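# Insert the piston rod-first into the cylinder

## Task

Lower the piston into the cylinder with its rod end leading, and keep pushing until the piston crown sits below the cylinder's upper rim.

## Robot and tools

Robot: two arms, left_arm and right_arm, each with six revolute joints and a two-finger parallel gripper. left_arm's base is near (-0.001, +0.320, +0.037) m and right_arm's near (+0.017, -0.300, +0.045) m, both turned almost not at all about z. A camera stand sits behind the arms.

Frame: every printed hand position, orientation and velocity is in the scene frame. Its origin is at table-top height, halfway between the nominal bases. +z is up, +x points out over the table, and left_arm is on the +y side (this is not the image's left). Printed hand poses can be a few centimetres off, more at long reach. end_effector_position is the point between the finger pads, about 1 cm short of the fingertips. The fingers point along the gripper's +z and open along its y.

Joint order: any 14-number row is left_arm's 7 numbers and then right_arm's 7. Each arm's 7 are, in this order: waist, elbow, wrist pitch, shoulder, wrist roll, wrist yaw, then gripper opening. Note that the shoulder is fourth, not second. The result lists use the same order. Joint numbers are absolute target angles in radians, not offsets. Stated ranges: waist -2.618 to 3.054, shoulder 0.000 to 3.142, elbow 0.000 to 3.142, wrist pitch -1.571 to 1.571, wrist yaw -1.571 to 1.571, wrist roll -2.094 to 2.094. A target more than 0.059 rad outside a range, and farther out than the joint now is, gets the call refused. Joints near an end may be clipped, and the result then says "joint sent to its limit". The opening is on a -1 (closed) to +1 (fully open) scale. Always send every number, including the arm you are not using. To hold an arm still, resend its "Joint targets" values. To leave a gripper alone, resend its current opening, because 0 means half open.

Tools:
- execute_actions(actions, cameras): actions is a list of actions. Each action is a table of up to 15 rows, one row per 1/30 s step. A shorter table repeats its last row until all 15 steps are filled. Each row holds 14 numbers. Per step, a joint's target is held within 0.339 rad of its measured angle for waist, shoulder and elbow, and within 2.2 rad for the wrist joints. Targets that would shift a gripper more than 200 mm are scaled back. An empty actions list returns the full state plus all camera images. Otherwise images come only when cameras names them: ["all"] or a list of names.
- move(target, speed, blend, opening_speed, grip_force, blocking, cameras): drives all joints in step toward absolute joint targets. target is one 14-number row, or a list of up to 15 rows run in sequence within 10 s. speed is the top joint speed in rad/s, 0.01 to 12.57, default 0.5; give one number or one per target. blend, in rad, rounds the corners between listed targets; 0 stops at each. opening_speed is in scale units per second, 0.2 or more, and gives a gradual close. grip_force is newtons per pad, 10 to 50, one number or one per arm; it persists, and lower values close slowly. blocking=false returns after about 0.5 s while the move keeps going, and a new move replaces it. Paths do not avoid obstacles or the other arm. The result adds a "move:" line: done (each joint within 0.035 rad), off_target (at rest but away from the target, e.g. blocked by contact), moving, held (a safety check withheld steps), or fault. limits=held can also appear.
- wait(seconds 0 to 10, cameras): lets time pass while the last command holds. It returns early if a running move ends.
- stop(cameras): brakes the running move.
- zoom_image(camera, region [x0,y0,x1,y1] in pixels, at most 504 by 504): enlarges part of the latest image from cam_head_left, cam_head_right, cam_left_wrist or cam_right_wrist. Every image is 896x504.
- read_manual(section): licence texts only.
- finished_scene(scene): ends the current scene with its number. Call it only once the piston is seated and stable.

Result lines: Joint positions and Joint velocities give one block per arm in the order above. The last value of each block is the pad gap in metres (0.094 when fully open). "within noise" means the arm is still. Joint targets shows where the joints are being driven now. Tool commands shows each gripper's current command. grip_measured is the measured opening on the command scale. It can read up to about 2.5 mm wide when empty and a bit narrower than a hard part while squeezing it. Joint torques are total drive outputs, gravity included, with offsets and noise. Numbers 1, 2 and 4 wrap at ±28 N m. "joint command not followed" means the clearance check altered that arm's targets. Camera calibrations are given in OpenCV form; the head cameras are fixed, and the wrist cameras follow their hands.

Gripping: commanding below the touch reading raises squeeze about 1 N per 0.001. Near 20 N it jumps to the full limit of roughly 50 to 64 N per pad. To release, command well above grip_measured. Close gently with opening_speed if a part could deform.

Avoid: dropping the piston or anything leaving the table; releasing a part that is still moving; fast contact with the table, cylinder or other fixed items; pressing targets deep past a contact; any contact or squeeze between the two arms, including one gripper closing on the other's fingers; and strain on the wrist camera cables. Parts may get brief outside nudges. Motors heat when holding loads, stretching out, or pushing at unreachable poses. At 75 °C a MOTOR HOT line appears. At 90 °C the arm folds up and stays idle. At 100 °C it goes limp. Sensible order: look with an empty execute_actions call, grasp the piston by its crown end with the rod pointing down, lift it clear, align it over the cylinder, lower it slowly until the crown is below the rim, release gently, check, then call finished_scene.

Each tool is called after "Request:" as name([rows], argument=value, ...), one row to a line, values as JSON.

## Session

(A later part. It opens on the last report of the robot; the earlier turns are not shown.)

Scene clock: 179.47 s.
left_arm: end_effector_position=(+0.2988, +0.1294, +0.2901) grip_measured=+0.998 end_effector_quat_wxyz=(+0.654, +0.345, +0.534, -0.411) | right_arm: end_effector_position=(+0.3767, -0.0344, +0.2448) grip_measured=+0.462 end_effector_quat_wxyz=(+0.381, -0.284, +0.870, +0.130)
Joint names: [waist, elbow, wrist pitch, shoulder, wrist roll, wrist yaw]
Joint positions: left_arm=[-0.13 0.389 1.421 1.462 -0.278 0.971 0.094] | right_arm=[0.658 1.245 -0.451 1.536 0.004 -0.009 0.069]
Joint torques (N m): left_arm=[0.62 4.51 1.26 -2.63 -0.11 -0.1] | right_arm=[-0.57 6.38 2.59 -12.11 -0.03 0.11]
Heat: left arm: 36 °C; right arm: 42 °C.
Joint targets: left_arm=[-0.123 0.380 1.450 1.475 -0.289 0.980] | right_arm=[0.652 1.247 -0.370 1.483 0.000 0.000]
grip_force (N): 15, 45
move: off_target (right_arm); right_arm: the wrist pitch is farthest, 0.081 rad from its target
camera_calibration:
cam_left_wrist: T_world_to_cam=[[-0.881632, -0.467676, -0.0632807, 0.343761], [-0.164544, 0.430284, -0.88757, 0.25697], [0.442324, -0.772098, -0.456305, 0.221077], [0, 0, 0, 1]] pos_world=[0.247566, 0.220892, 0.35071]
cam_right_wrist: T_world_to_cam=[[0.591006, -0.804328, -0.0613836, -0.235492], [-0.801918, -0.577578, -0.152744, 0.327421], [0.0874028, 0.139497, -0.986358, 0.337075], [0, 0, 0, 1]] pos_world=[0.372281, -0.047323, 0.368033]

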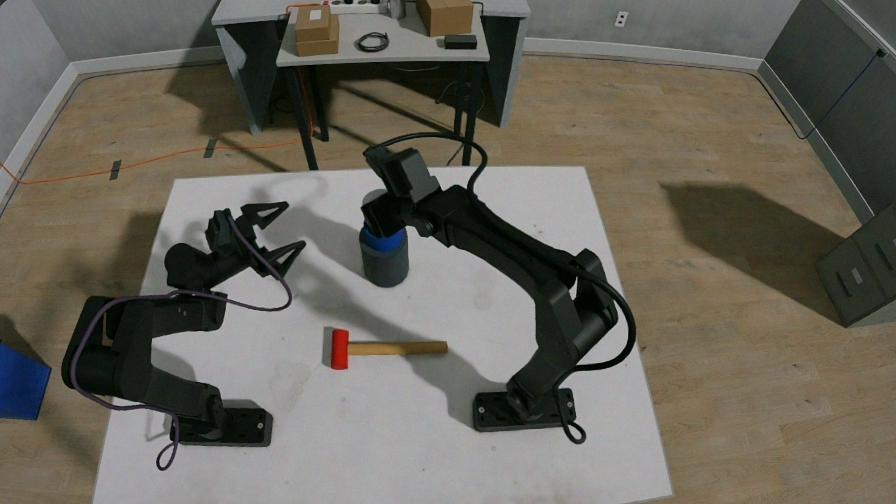

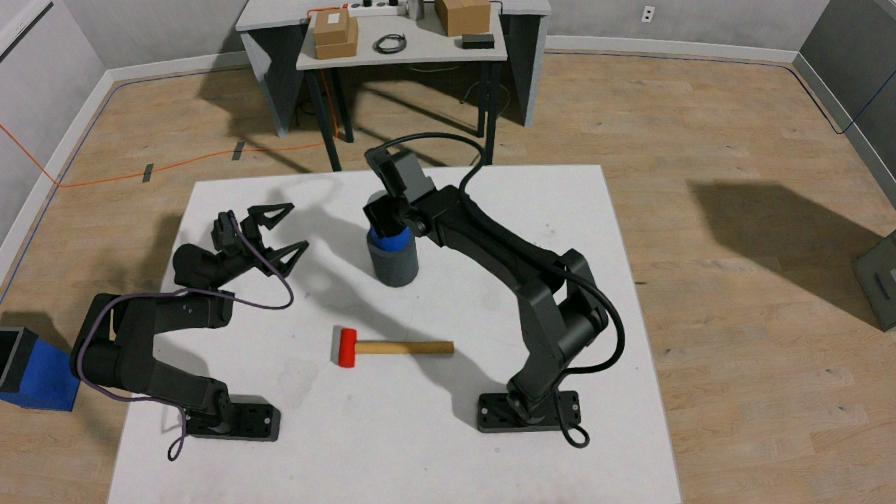

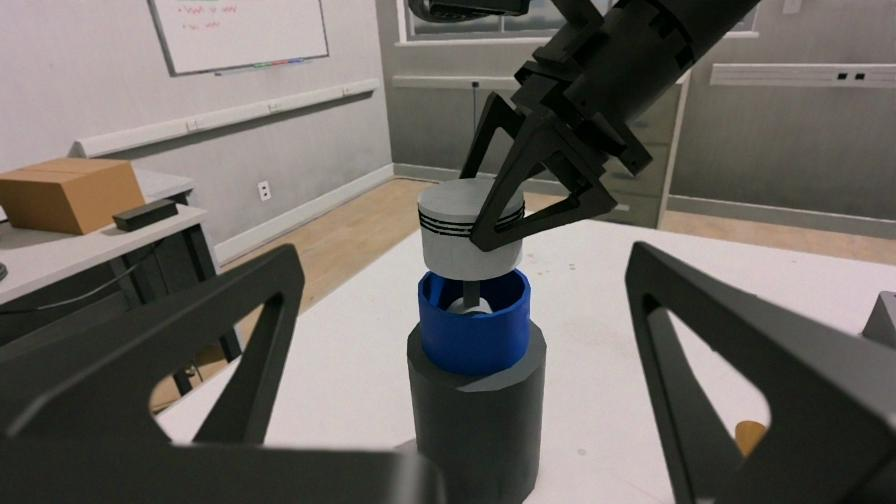

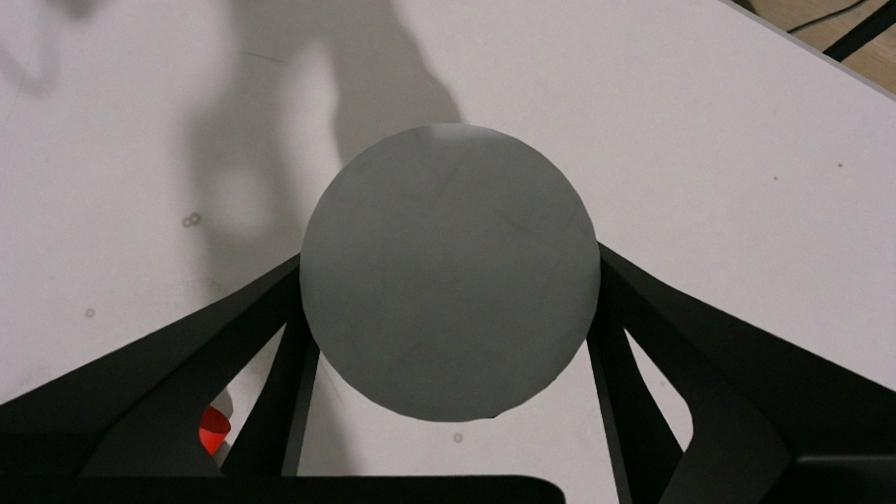

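Request:
move(target=[-0.123, 0.38, 1.45, 1.475, -0.289, 0.98, 1.0, 0.652, 1.168, -0.291, 1.483, 0, 0, 0.3], speed=0.15, cameras=["cam_left_wrist", "cam_right_wrist", "cam_head_left"])

Request:
zoom_image(camera="cam_left_wrist", region=[390, 200, 570, 380])

Request:
zoom_image(camera="cam_head_left", region=[340, 180, 420, 260])

Scene clock: 185.10 s.
left_arm: end_effector_position=(+0.2988, +0.1294, +0.2901) grip_measured=+0.998 end_effector_quat_wxyz=(+0.654, +0.345, +0.534, -0.411) | right_arm: end_effector_position=(+0.3749, -0.0357, +0.2253) grip_measured=+0.462 end_effector_quat_wxyz=(+0.381, -0.284, +0.870, +0.130)
Joint names: [waist, elbow, wrist pitch, shoulder, wrist roll, wrist yaw]
Joint positions: left_arm=[-0.13 0.389 1.421 1.462 -0.278 0.971 0.094] | right_arm=[0.658 1.164 -0.372 1.534 0.004 -0.009 0.069]
Joint torques (N m): left_arm=[0.62 4.52 1.26 -2.63 -0.1 -0.1] | right_arm=[-0.64 6.53 2.56 -11.79 0 0.09]
Heat: left arm: 36 °C; right arm: 42 °C.
Joint targets: left_arm=[-0.123 0.380 1.450 1.475 -0.289 0.980] | right_arm=[0.652 1.168 -0.291 1.483 0.000 0.000]
grip_force (N): 15, 45
move: off_target (right_arm); right_arm: the wrist pitch is farthest, 0.081 rad from its target
camera_calibration:
cam_left_wrist: T_world_to_cam=[[-0.881632, -0.467676, -0.0632807, 0.343761], [-0.164544, 0.430284, -0.88757, 0.25697], [0.442324, -0.772098, -0.456305, 0.221077], [0, 0, 0, 1]] pos_world=[0.247566, 0.220892, 0.35071]
cam_right_wrist: T_world_to_cam=[[0.591093, -0.804266, -0.0613611, -0.236729], [-0.801778, -0.577545, -0.153604, 0.322356], [0.0880994, 0.139992, -0.986225, 0.317923], [0, 0, 0, 1]] pos_world=[0.370378, -0.0487248, 0.348533]
Images, in order (width x height): cam_head_left 896x504, cam_left_wrist 896x504, cam_right_wrist 896x504.

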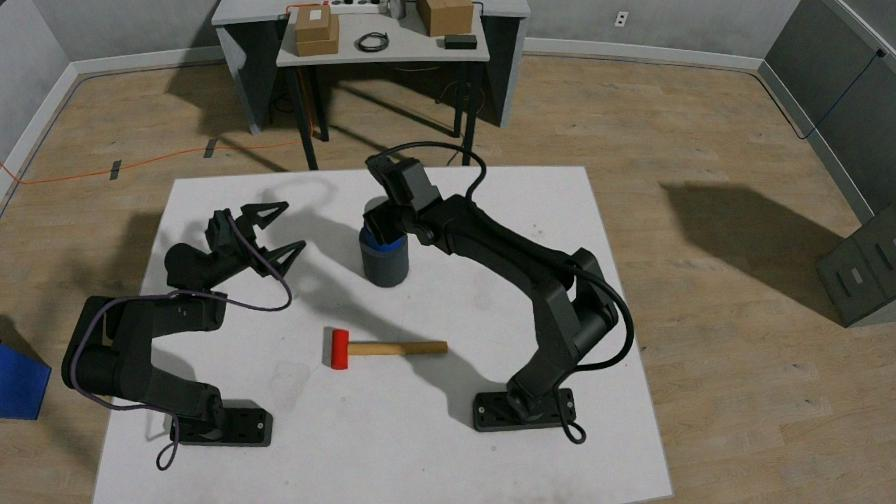

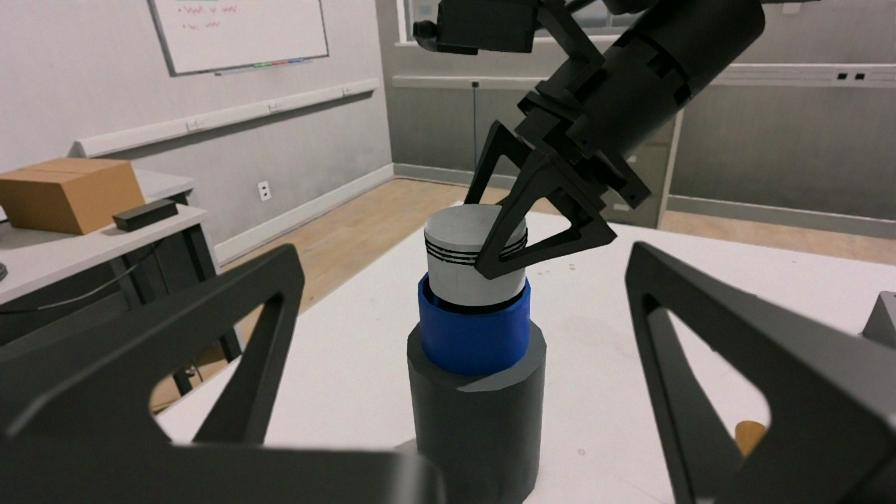

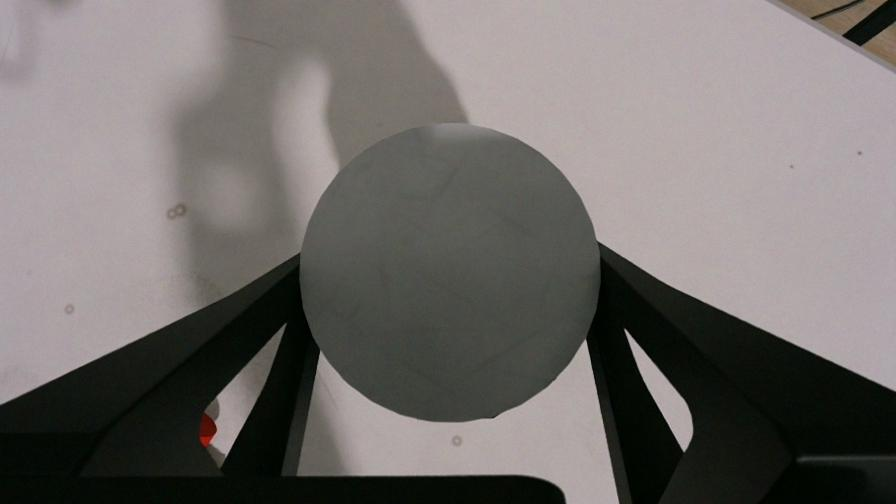

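Scaled by 2.800 from the camera's 896x504 image, which has a finer 1280x720 frame.

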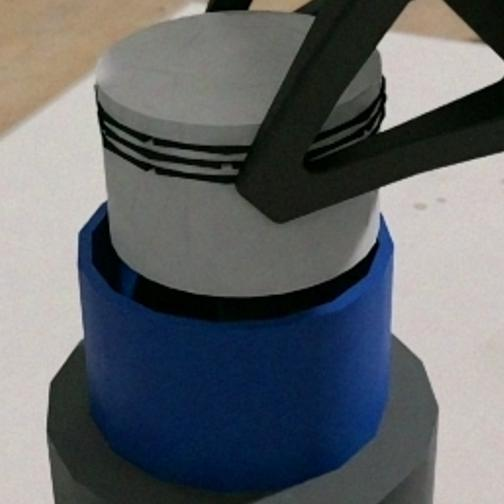

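Scaled by 6.300 from the camera's 896x504 image, which has a finer 1280x720 frame.

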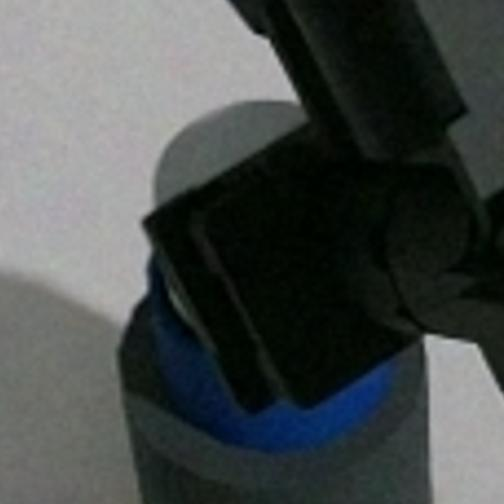

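Request:
zoom_image(camera="cam_left_wrist", region=[395, 290, 555, 410])

Scaled by 3.150 from the camera's 896x504 image, which has a finer 1280x720 frame.

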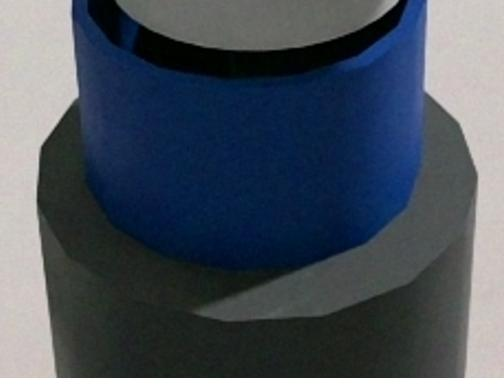

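Request:
move(target=[-0.123, 0.38, 1.45, 1.475, -0.289, 0.98, 1.0, 0.652, 1.110, -0.213, 1.537, 0, 0, 0.3], speed=0.08, cameras=["cam_left_wrist"])

Request:
zoom_image(camera="cam_left_wrist", region=[385, 200, 565, 400])

Scene clock: 200.57 s.
left_arm: end_effector_position=(+0.2988, +0.1294, +0.2901) grip_measured=+0.998 end_effector_quat_wxyz=(+0.654, +0.345, +0.534, -0.411) | right_arm: end_effector_position=(+0.3761, -0.0348, +0.2101) grip_measured=+0.462 end_effector_quat_wxyz=(+0.385, -0.283, +0.868, +0.131)
Joint names: [waist, elbow, wrist pitch, shoulder, wrist roll, wrist yaw]
Joint positions: left_arm=[-0.13 0.389 1.421 1.462 -0.278 0.971 0.094] | right_arm=[0.658 1.107 -0.295 1.545 0.004 -0.009 0.069]
Joint torques (N m): left_arm=[0.62 4.51 1.26 -2.62 -0.11 -0.1] | right_arm=[-0.58 6.28 2.62 -7.62 -0.03 0.09]
Heat: left arm: 36 °C; right arm: 42 °C.
Joint targets: left_arm=[-0.123 0.380 1.450 1.475 -0.289 0.980] | right_arm=[0.652 1.110 -0.213 1.537 0.000 0.000]
grip_force (N): 15, 45
move: off_target (right_arm); right_arm: the wrist pitch is farthest, 0.082 rad from its target
camera_calibration:
cam_left_wrist: T_world_to_cam=[[-0.881632, -0.467676, -0.0632807, 0.343761], [-0.164544, 0.430284, -0.88757, 0.25697], [0.442324, -0.772098, -0.456305, 0.221077], [0, 0, 0, 1]] pos_world=[0.247566, 0.220892, 0.35071]
Images, in order (width x height): cam_left_wrist 896x504.

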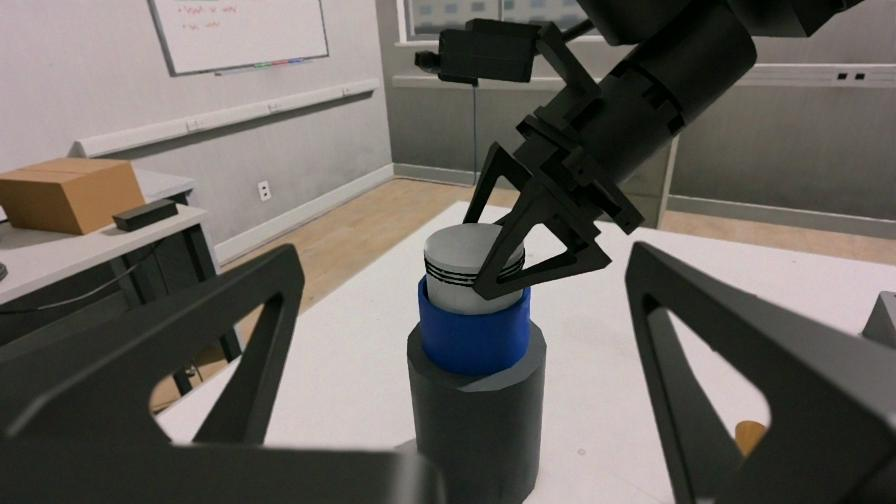

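Scaled by 2.520 from the camera's 896x504 image, which has a finer 1280x720 frame.

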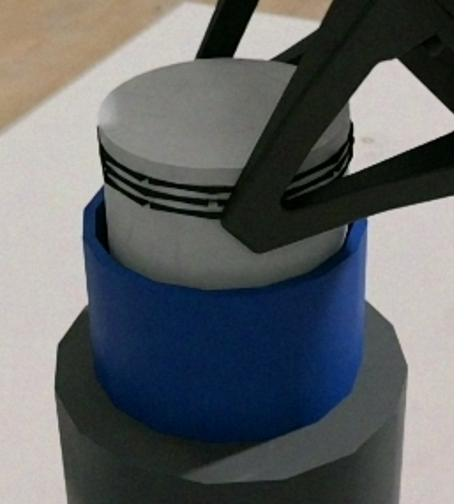

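Request:
move(target=[-0.123, 0.38, 1.45, 1.475, -0.289, 0.98, 1.0, 0.675, 1.110, -0.213, 1.537, 0, 0, 0.3], speed=0.05, cameras=["cam_left_wrist"])

Request:
zoom_image(camera="cam_left_wrist", region=[385, 200, 565, 400])

Scene clock: 202.97 s.
left_arm: end_effector_position=(+0.2988, +0.1294, +0.2901) grip_measured=+0.998 end_effector_quat_wxyz=(+0.654, +0.345, +0.534, -0.411) | right_arm: end_effector_position=(+0.3742, -0.0320, +0.2102) grip_measured=+0.462 end_effector_quat_wxyz=(+0.385, -0.287, +0.867, +0.132)
Joint names: [waist, elbow, wrist pitch, shoulder, wrist roll, wrist yaw]
Joint positions: left_arm=[-0.13 0.389 1.421 1.462 -0.278 0.971 0.094] | right_arm=[0.667 1.107 -0.294 1.545 0.003 -0.009 0.069]
Joint torques (N m): left_arm=[0.62 4.51 1.26 -2.63 -0.11 -0.1] | right_arm=[0.85 6.45 2.58 -7.61 -0.03 0.11]
Heat: left arm: 36 °C; right arm: 42 °C.
Joint targets: left_arm=[-0.123 0.380 1.450 1.475 -0.289 0.980] | right_arm=[0.675 1.110 -0.213 1.537 0.000 0.000]
grip_force (N): 15, 45
move: off_target (right_arm); right_arm: the wrist pitch is farthest, 0.081 rad from its target
camera_calibration:
cam_left_wrist: T_world_to_cam=[[-0.881632, -0.467676, -0.0632807, 0.343761], [-0.164544, 0.430284, -0.88757, 0.25697], [0.442324, -0.772098, -0.456305, 0.221077], [0, 0, 0, 1]] pos_world=[0.247566, 0.220892, 0.35071]
Images, in order (width x height): cam_left_wrist 896x504.

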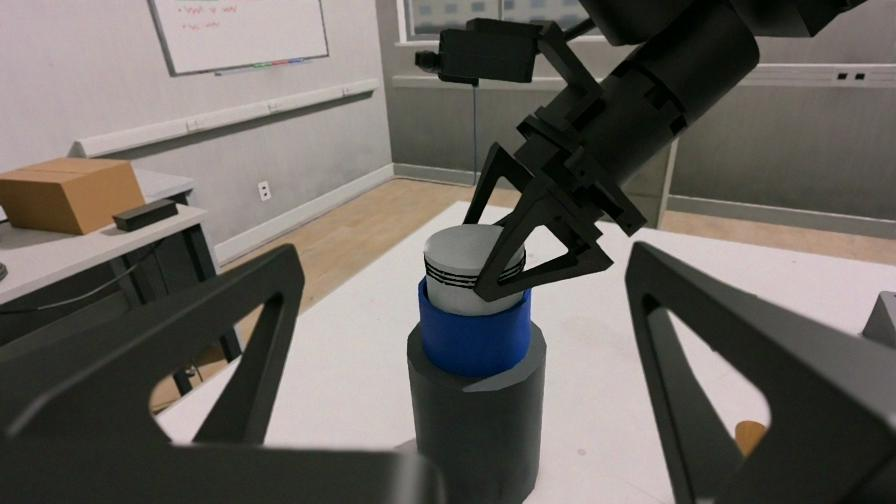

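Scaled by 2.520 from the camera's 896x504 image, which has a finer 1280x720 frame.

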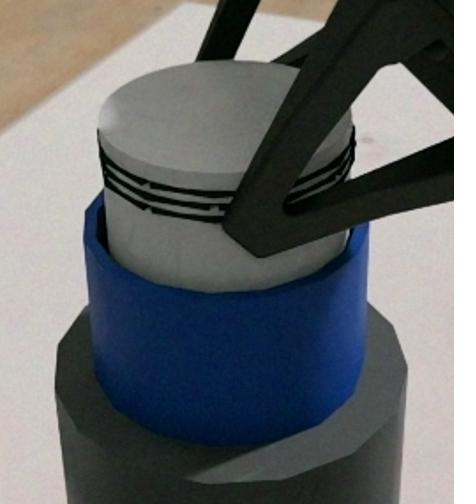

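Request:
move([
  [-0.123, 0.38, 1.45, 1.475, -0.289, 0.98, 1.0, 0.679, 1.110, -0.213, 1.537, 0, 0, 0.3],
  [-0.123, 0.38, 1.45, 1.475, -0.289, 0.98, 1.0, 0.6585, 1.110, -0.213, 1.537, 0, 0, 0.3],
], speed=0.05, cameras=["cam_left_wrist"])

Request:
zoom_image(camera="cam_left_wrist", region=[385, 200, 565, 400])

Scene clock: 205.40 s.
left_arm: end_effector_position=(+0.2988, +0.1294, +0.2901) grip_measured=+0.998 end_effector_quat_wxyz=(+0.654, +0.345, +0.534, -0.411) | right_arm: end_effector_position=(+0.3747, -0.0326, +0.2102) grip_measured=+0.462 end_effector_quat_wxyz=(+0.385, -0.286, +0.867, +0.132)
Joint names: [waist, elbow, wrist pitch, shoulder, wrist roll, wrist yaw]
Joint positions: left_arm=[-0.13 0.389 1.421 1.462 -0.278 0.971 0.094] | right_arm=[0.665 1.107 -0.294 1.545 0.003 -0.008 0.069]
Joint torques (N m): left_arm=[0.64 4.52 1.27 -2.62 -0.1 -0.1] | right_arm=[-0.57 6.39 2.6 -7.64 -0.03 0.07]
Heat: left arm: 36 °C; right arm: 42 °C.
Joint targets: left_arm=[-0.123 0.380 1.450 1.475 -0.289 0.980] | right_arm=[0.659 1.110 -0.213 1.537 0.000 0.000]
grip_force (N): 15, 45
move: off_target (right_arm); right_arm: the wrist pitch is farthest, 0.081 rad from its target
camera_calibration:
cam_left_wrist: T_world_to_cam=[[-0.881632, -0.467676, -0.0632807, 0.343761], [-0.164544, 0.430284, -0.88757, 0.25697], [0.442324, -0.772098, -0.456305, 0.221077], [0, 0, 0, 1]] pos_world=[0.247566, 0.220892, 0.35071]
Images, in order (width x height): cam_left_wrist 896x504.

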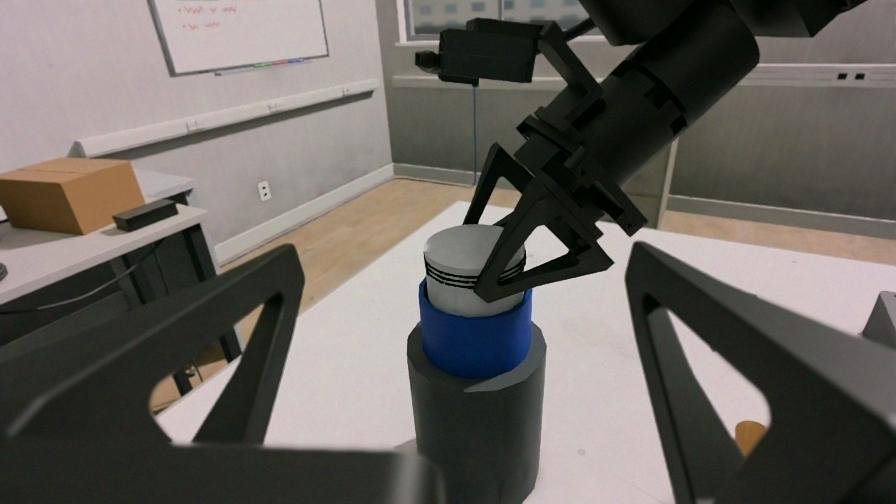

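Scaled by 2.520 from the camera's 896x504 image, which has a finer 1280x720 frame.

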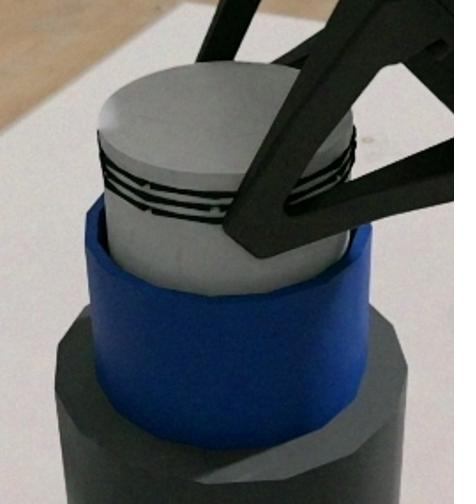

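Request:
move(target=[-0.123, 0.38, 1.45, 1.475, -0.289, 0.98, 1.0, 0.6595, 1.073, -0.166, 1.546, 0, 0, 0.3], speed=0.06, cameras=["cam_left_wrist"])

Request:
zoom_image(camera="cam_left_wrist", region=[385, 200, 565, 400])

Scene clock: 207.83 s.
left_arm: end_effector_position=(+0.2988, +0.1294, +0.2901) grip_measured=+0.998 end_effector_quat_wxyz=(+0.654, +0.345, +0.534, -0.411) | right_arm: end_effector_position=(+0.3746, -0.0326, +0.2002) grip_measured=+0.462 end_effector_quat_wxyz=(+0.386, -0.286, +0.867, +0.132)
Joint names: [waist, elbow, wrist pitch, shoulder, wrist roll, wrist yaw]
Joint positions: left_arm=[-0.13 0.389 1.421 1.462 -0.278 0.971 0.094] | right_arm=[0.665 1.071 -0.248 1.552 0.003 -0.008 0.069]
Joint torques (N m): left_arm=[0.62 4.51 1.26 -2.63 -0.11 -0.11] | right_arm=[-0.47 6.22 2.61 -7.56 -0.02 0.06]
Heat: left arm: 36 °C; right arm: 42 °C.
Joint targets: left_arm=[-0.123 0.380 1.450 1.475 -0.289 0.980] | right_arm=[0.660 1.073 -0.166 1.546 0.000 0.000]
grip_force (N): 15, 45
move: off_target (right_arm); right_arm: the wrist pitch is farthest, 0.082 rad from its target
camera_calibration:
cam_left_wrist: T_world_to_cam=[[-0.881632, -0.467676, -0.0632807, 0.343761], [-0.164544, 0.430284, -0.88757, 0.25697], [0.442324, -0.772098, -0.456305, 0.221077], [0, 0, 0, 1]] pos_world=[0.247566, 0.220892, 0.35071]
Images, in order (width x height): cam_left_wrist 896x504.

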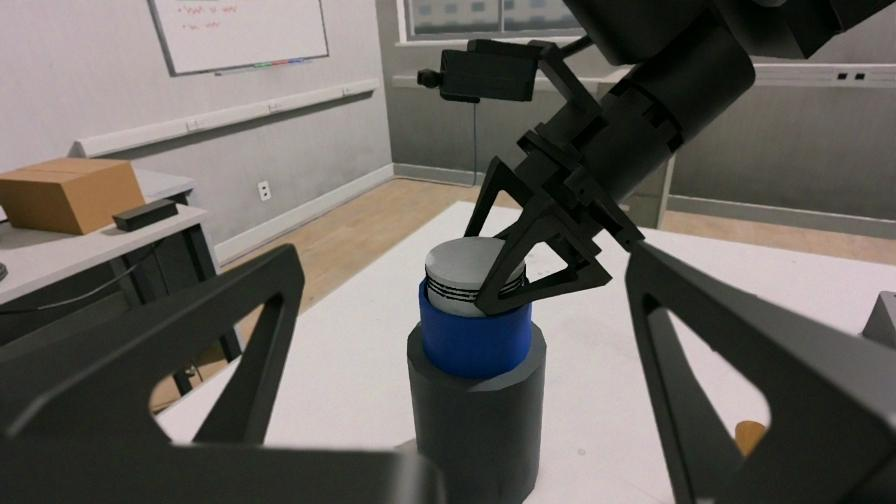

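Scaled by 2.520 from the camera's 896x504 image, which has a finer 1280x720 frame.

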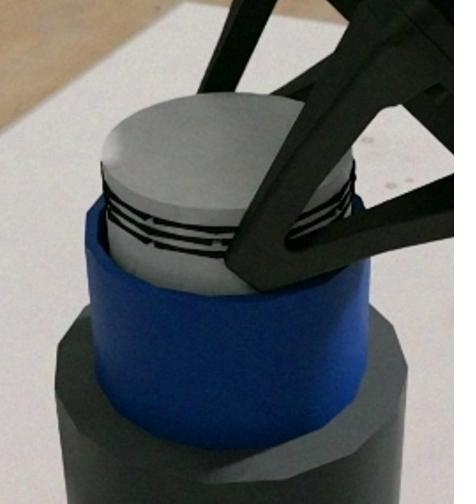

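Request:
zoom_image(camera="cam_left_wrist", region=[415, 230, 475, 320])

Request:
zoom_image(camera="cam_left_wrist", region=[480, 230, 540, 320])

Scaled by 5.600 from the camera's 896x504 image, which has a finer 1280x720 frame.

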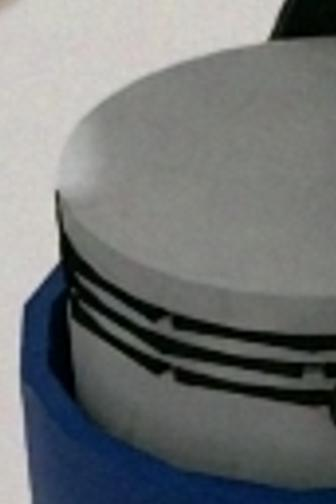

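Scaled by 5.600 from the camera's 896x504 image, which has a finer 1280x720 frame.

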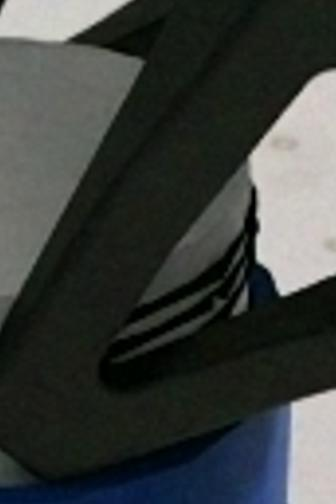

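Request:
move(target=[-0.123, 0.38, 1.45, 1.475, -0.289, 0.98, 1.0, 0.6595, 1.073, -0.166, 1.546, 0, 0, 0.3], speed=0.06, grip_force=[15, 10], cameras=["cam_left_wrist"])

Scene clock: 218.83 s.
left_arm: end_effector_position=(+0.2988, +0.1294, +0.2901) grip_measured=+0.998 end_effector_quat_wxyz=(+0.654, +0.345, +0.534, -0.411) | right_arm: end_effector_position=(+0.3747, -0.0326, +0.2002) grip_measured=+0.477 end_effector_quat_wxyz=(+0.387, -0.286, +0.867, +0.132)
Joint names: [waist, elbow, wrist pitch, shoulder, wrist roll, wrist yaw]
Joint positions: left_arm=[-0.13 0.389 1.421 1.462 -0.278 0.971 0.094] | right_arm=[0.665 1.071 -0.248 1.552 0.003 -0.008 0.069]
Joint torques (N m): left_arm=[0.64 4.51 1.26 -2.62 -0.1 -0.1] | right_arm=[-0.44 6.2 2.59 -7.56 0 0.09]
Heat: left arm: 37 °C; right arm: 42 °C.
Joint targets: left_arm=[-0.123 0.380 1.450 1.475 -0.289 0.980] | right_arm=[0.660 1.073 -0.166 1.546 0.000 0.000]
grip_force (N): 15, 10
move: off_target (right_arm); right_arm: the wrist pitch is farthest, 0.082 rad from its target
camera_calibration:
cam_left_wrist: T_world_to_cam=[[-0.881632, -0.467676, -0.0632807, 0.343761], [-0.164544, 0.430284, -0.88757, 0.25697], [0.442324, -0.772098, -0.456305, 0.221077], [0, 0, 0, 1]] pos_world=[0.247566, 0.220892, 0.35071]
Images, in order (width x height): cam_left_wrist 896x504.

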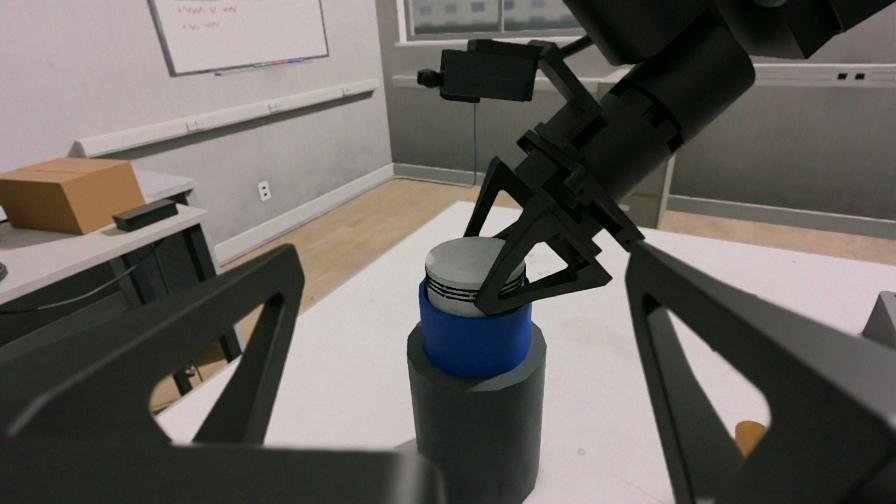

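Request:
execute_actions([
  [[-0.123,0.38,1.45,1.475,-0.289,0.98,1.0,0.6595,1.073,-0.166,1.546,0,0,0.480]],
  [[-0.123,0.38,1.45,1.475,-0.289,0.98,1.0,0.6595,1.073,-0.166,1.546,0,0,0.481]],
  [[-0.123,0.38,1.45,1.475,-0.289,0.98,1.0,0.6595,1.073,-0.166,1.546,0,0,0.4815]],
  [[-0.123,0.38,1.45,1.475,-0.289,0.98,1.0,0.6595,1.073,-0.166,1.546,0,0,0.482]],
  [[-0.123,0.38,1.45,1.475,-0.289,0.98,1.0,0.6595,1.073,-0.166,1.546,0,0,0.4825]],
  [[-0.123,0.38,1.45,1.475,-0.289,0.98,1.0,0.6595,1.073,-0.166,1.546,0,0,0.483]],
  [[-0.123,0.38,1.45,1.475,-0.289,0.98,1.0,0.6595,1.073,-0.166,1.546,0,0,0.4835]],
  [[-0.123,0.38,1.45,1.475,-0.289,0.98,1.0,0.6595,1.073,-0.166,1.546,0,0,0.484]],
], cameras=["cam_left_wrist"])

Scene clock: 225.13 s.
left_arm: end_effector_position=(+0.2988, +0.1294, +0.2901) grip_measured=+0.998 end_effector_quat_wxyz=(+0.654, +0.345, +0.534, -0.411) | right_arm: end_effector_position=(+0.3747, -0.0326, +0.2002) grip_measured=+0.486 end_effector_quat_wxyz=(+0.387, -0.286, +0.867, +0.132)
Joint names: [waist, elbow, wrist pitch, shoulder, wrist roll, wrist yaw]
Joint positions: left_arm=[-0.13 0.389 1.421 1.462 -0.278 0.971 0.094] | right_arm=[0.665 1.071 -0.248 1.552 0.003 -0.008 0.07]
Joint torques (N m): left_arm=[0.62 4.51 1.26 -2.62 -0.11 -0.1] | right_arm=[-0.43 6.31 2.56 -7.61 -0.01 0.08]
Heat: left arm: 37 °C; right arm: 42 °C.
Joint targets: left_arm=[-0.123 0.380 1.450 1.475 -0.289 0.980] | right_arm=[0.660 1.073 -0.166 1.546 0.000 0.000]
grip_force (N): 15, 10
camera_calibration:
cam_left_wrist: T_world_to_cam=[[-0.881632, -0.467676, -0.0632807, 0.343761], [-0.164544, 0.430284, -0.88757, 0.25697], [0.442324, -0.772098, -0.456305, 0.221077], [0, 0, 0, 1]] pos_world=[0.247566, 0.220892, 0.35071]
Images, in order (width x height): cam_left_wrist 896x504.

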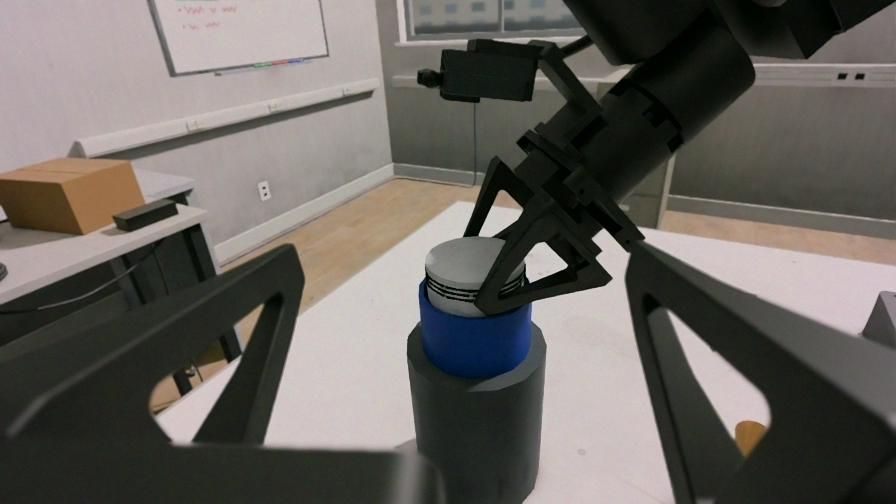

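Request:
execute_actions([
  [[-0.123,0.38,1.45,1.475,-0.289,0.98,1.0,0.6595,1.073,-0.166,1.546,0,0,0.4847]],
  [[-0.123,0.38,1.45,1.475,-0.289,0.98,1.0,0.6595,1.073,-0.166,1.546,0,0,0.4854]],
  [[-0.123,0.38,1.45,1.475,-0.289,0.98,1.0,0.6595,1.073,-0.166,1.546,0,0,0.486]],
  [[-0.123,0.38,1.45,1.475,-0.289,0.98,1.0,0.6595,1.073,-0.166,1.546,0,0,0.4866]],
  [[-0.123,0.38,1.45,1.475,-0.289,0.98,1.0,0.6595,1.073,-0.166,1.546,0,0,0.4872]],
  [[-0.123,0.38,1.45,1.475,-0.289,0.98,1.0,0.6595,1.073,-0.166,1.546,0,0,0.4878]],
], cameras=["cam_left_wrist"])

Scene clock: 228.90 s.
left_arm: end_effector_position=(+0.2988, +0.1294, +0.2901) grip_measured=+0.998 end_effector_quat_wxyz=(+0.654, +0.345, +0.534, -0.411) | right_arm: end_effector_position=(+0.3748, -0.0326, +0.2003) grip_measured=+0.489 end_effector_quat_wxyz=(+0.387, -0.286, +0.867, +0.132)
Joint names: [waist, elbow, wrist pitch, shoulder, wrist roll, wrist yaw]
Joint positions: left_arm=[-0.13 0.389 1.421 1.462 -0.278 0.971 0.094] | right_arm=[0.665 1.071 -0.247 1.552 0.003 -0.008 0.07]
Joint torques (N m): left_arm=[0.62 4.51 1.26 -2.62 -0.1 -0.1] | right_arm=[-0.58 6.2 2.57 -7.62 -0.01 0.09]
Heat: left arm: 37 °C; right arm: 42 °C.
Joint targets: left_arm=[-0.123 0.380 1.450 1.475 -0.289 0.980] | right_arm=[0.660 1.073 -0.166 1.546 0.000 0.000]
grip_force (N): 15, 10
camera_calibration:
cam_left_wrist: T_world_to_cam=[[-0.881632, -0.467676, -0.0632807, 0.343761], [-0.164544, 0.430284, -0.88757, 0.25697], [0.442324, -0.772098, -0.456305, 0.221077], [0, 0, 0, 1]] pos_world=[0.247566, 0.220892, 0.35071]
Images, in order (width x height): cam_left_wrist 896x504.

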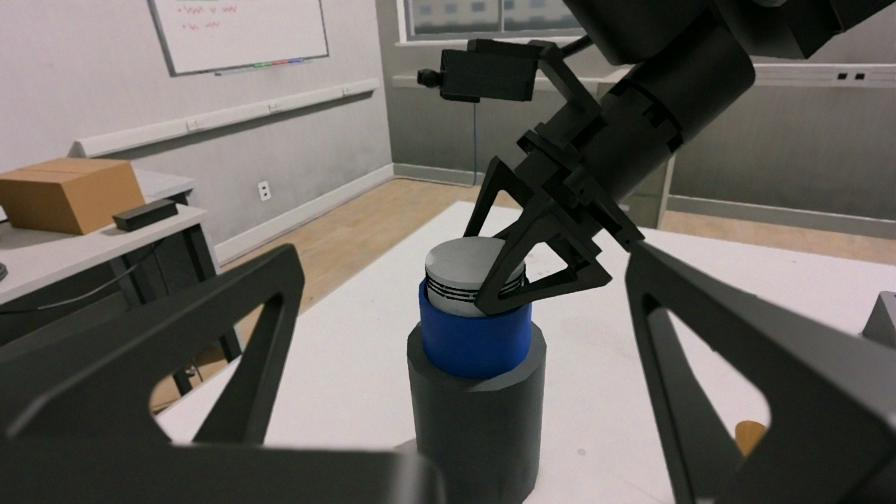

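Request:
execute_actions([
  [[-0.123,0.38,1.45,1.475,-0.289,0.98,1.0,0.6595,1.073,-0.166,1.546,0,0,0.4884]],
  [[-0.123,0.38,1.45,1.475,-0.289,0.98,1.0,0.6595,1.073,-0.166,1.546,0,0,0.489]],
  [[-0.123,0.38,1.45,1.475,-0.289,0.98,1.0,0.6595,1.073,-0.166,1.546,0,0,0.4896]],
  [[-0.123,0.38,1.45,1.475,-0.289,0.98,1.0,0.6595,1.073,-0.166,1.546,0,0,0.4902]],
  [[-0.123,0.38,1.45,1.475,-0.289,0.98,1.0,0.6595,1.073,-0.166,1.546,0,0,0.4908]],
  [[-0.123,0.38,1.45,1.475,-0.289,0.98,1.0,0.6595,1.073,-0.166,1.546,0,0,0.4914]],
  [[-0.123,0.38,1.45,1.475,-0.289,0.98,1.0,0.6595,1.073,-0.166,1.546,0,0,0.492]],
  [[-0.123,0.38,1.45,1.475,-0.289,0.98,1.0,0.6595,1.073,-0.166,1.546,0,0,0.4926]],
], cameras=["cam_left_wrist"])

Scene clock: 233.87 s.
left_arm: end_effector_position=(+0.2988, +0.1294, +0.2901) grip_measured=+0.998 end_effector_quat_wxyz=(+0.654, +0.345, +0.534, -0.411) | right_arm: end_effector_position=(+0.3833, -0.0262, +0.2130) grip_measured=+0.491 end_effector_quat_wxyz=(+0.415, -0.282, +0.853, +0.141)
Joint names: [waist, elbow, wrist pitch, shoulder, wrist roll, wrist yaw]
Joint positions: left_arm=[-0.13 0.389 1.421 1.462 -0.278 0.971 0.094] | right_arm=[0.665 1.071 -0.181 1.552 0.003 -0.008 0.07]
Joint torques (N m): left_arm=[0.62 4.51 1.26 -2.62 -0.1 -0.1] | right_arm=[-0.43 6.28 1.87 -7.57 -0.02 0.07]
Heat: left arm: 37 °C; right arm: 42 °C.
Joint targets: left_arm=[-0.123 0.380 1.450 1.475 -0.289 0.980] | right_arm=[0.660 1.073 -0.166 1.546 0.000 0.000]
grip_force (N): 15, 10
camera_calibration:
cam_left_wrist: T_world_to_cam=[[-0.881632, -0.467676, -0.0632807, 0.343761], [-0.164544, 0.430284, -0.88757, 0.25697], [0.442324, -0.772098, -0.456305, 0.221077], [0, 0, 0, 1]] pos_world=[0.247566, 0.220892, 0.35071]
Images, in order (width x height): cam_left_wrist 896x504.

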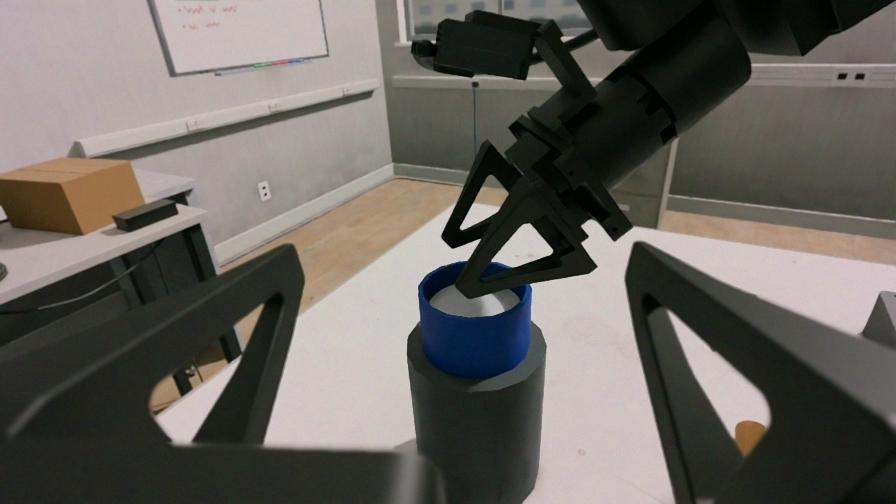

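Request:
zoom_image(camera="cam_left_wrist", region=[385, 230, 565, 400])

Scaled by 2.800 from the camera's 896x504 image, which has a finer 1280x720 frame.

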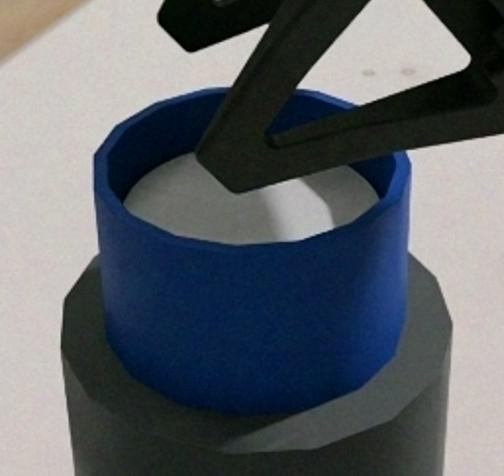

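Request:
move([
  [-0.123, 0.38, 1.45, 1.475, -0.289, 0.98, 1.0, 0.672, 1.994, -1.225, 1.978, 0, 0, 0.55],
  [-0.123, 0.38, 1.45, 1.475, -0.289, 0.98, 1.0, 0.672, 1.994, -1.225, 1.978, 0, 0, -1.0],
], speed=0.8, grip_force=[15, 40], opening_speed=1.5, cameras=["all"])

Request:
zoom_image(camera="cam_left_wrist", region=[385, 230, 565, 400])

Scene clock: 247.07 s.
left_arm: end_effector_position=(+0.2988, +0.1294, +0.2901) grip_measured=+0.998 end_effector_quat_wxyz=(+0.654, +0.345, +0.534, -0.411) | right_arm: end_effector_position=(+0.3779, -0.0302, +0.2308) grip_measured=-0.974 end_effector_quat_wxyz=(+0.162, -0.308, +0.936, +0.058)
Joint names: [waist, elbow, wrist pitch, shoulder, wrist roll, wrist yaw]
Joint positions: left_arm=[-0.13 0.389 1.421 1.462 -0.278 0.971 0.094] | right_arm=[0.665 1.96 -1.222 1.964 0.002 -0.008 0.001]
Joint torques (N m): left_arm=[0.61 4.53 1.26 -2.62 -0.1 -0.1] | right_arm=[0.76 8.12 0.83 -8.9 -0.01 0.08]
Heat: left arm: 37 °C; right arm: 40 °C.
Joint targets: left_arm=[-0.123 0.380 1.450 1.475 -0.289 0.980] | right_arm=[0.672 1.994 -1.225 1.978 0.000 0.000]
grip_force (N): 15, 40
move: done
camera_calibration:
cam_left_wrist: T_world_to_cam=[[-0.881632, -0.467676, -0.0632807, 0.343761], [-0.164544, 0.430284, -0.88757, 0.25697], [0.442324, -0.772098, -0.456305, 0.221077], [0, 0, 0, 1]] pos_world=[0.247566, 0.220892, 0.35071]
cam_right_wrist: T_world_to_cam=[[0.573839, -0.817195, -0.0538676, -0.229354], [-0.764193, -0.55795, 0.323575, 0.205177], [-0.294479, -0.144514, -0.944668, 0.448745], [0, 0, 0, 1]] pos_world=[0.420553, -0.00809879, 0.34517]

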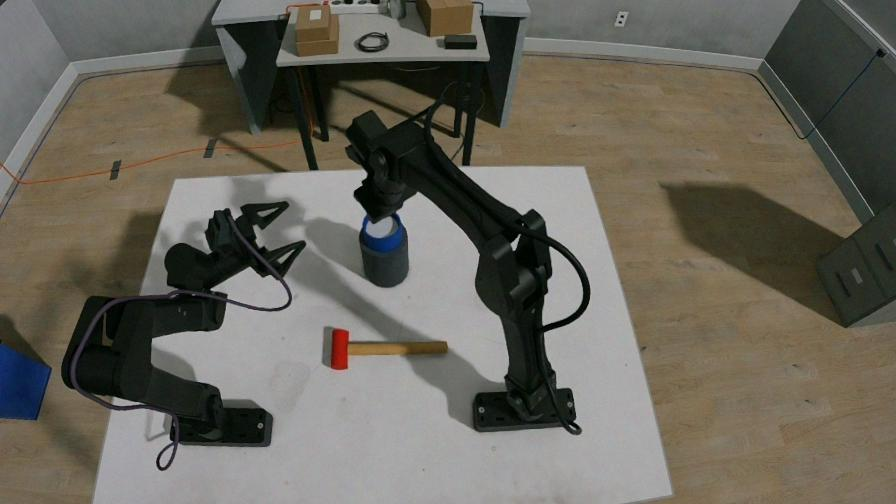

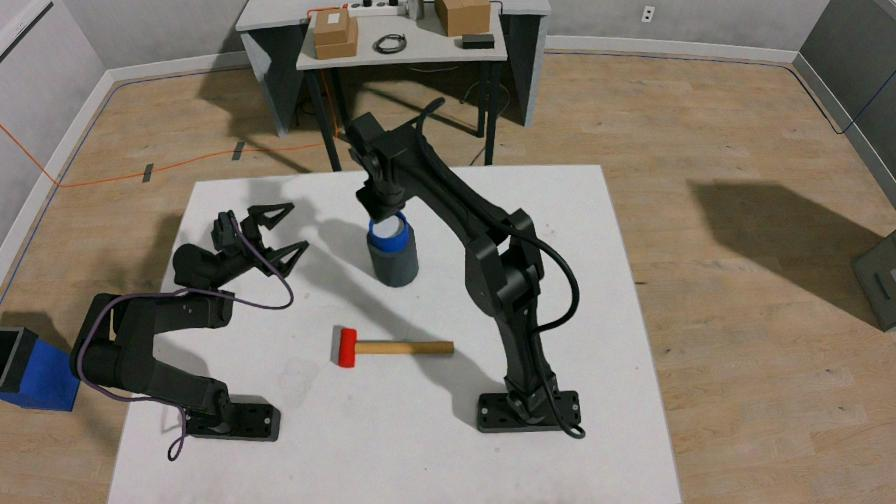

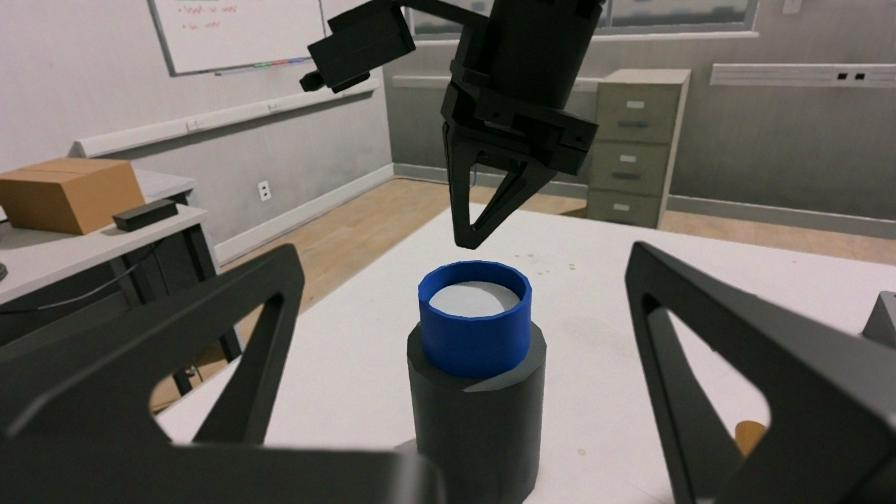

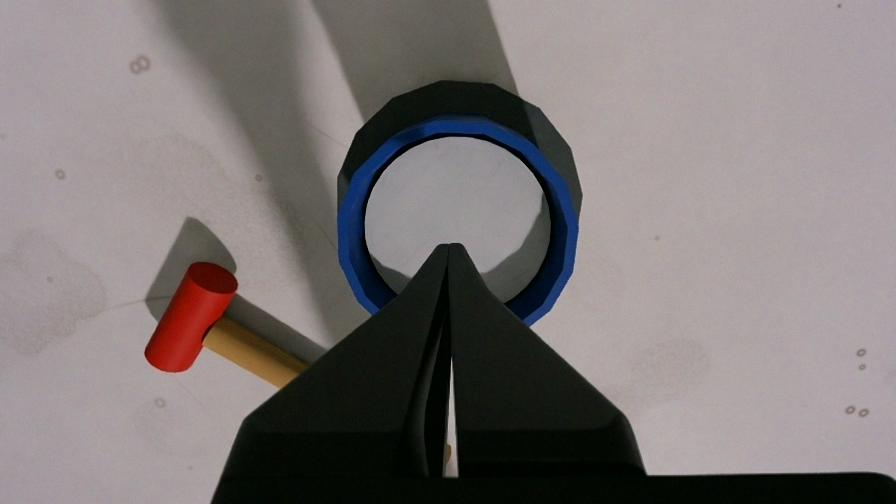

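Scaled by 2.800 from the camera's 896x504 image, which has a finer 1280x720 frame.

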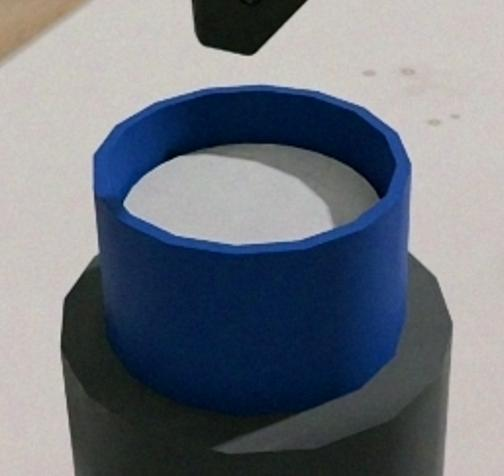

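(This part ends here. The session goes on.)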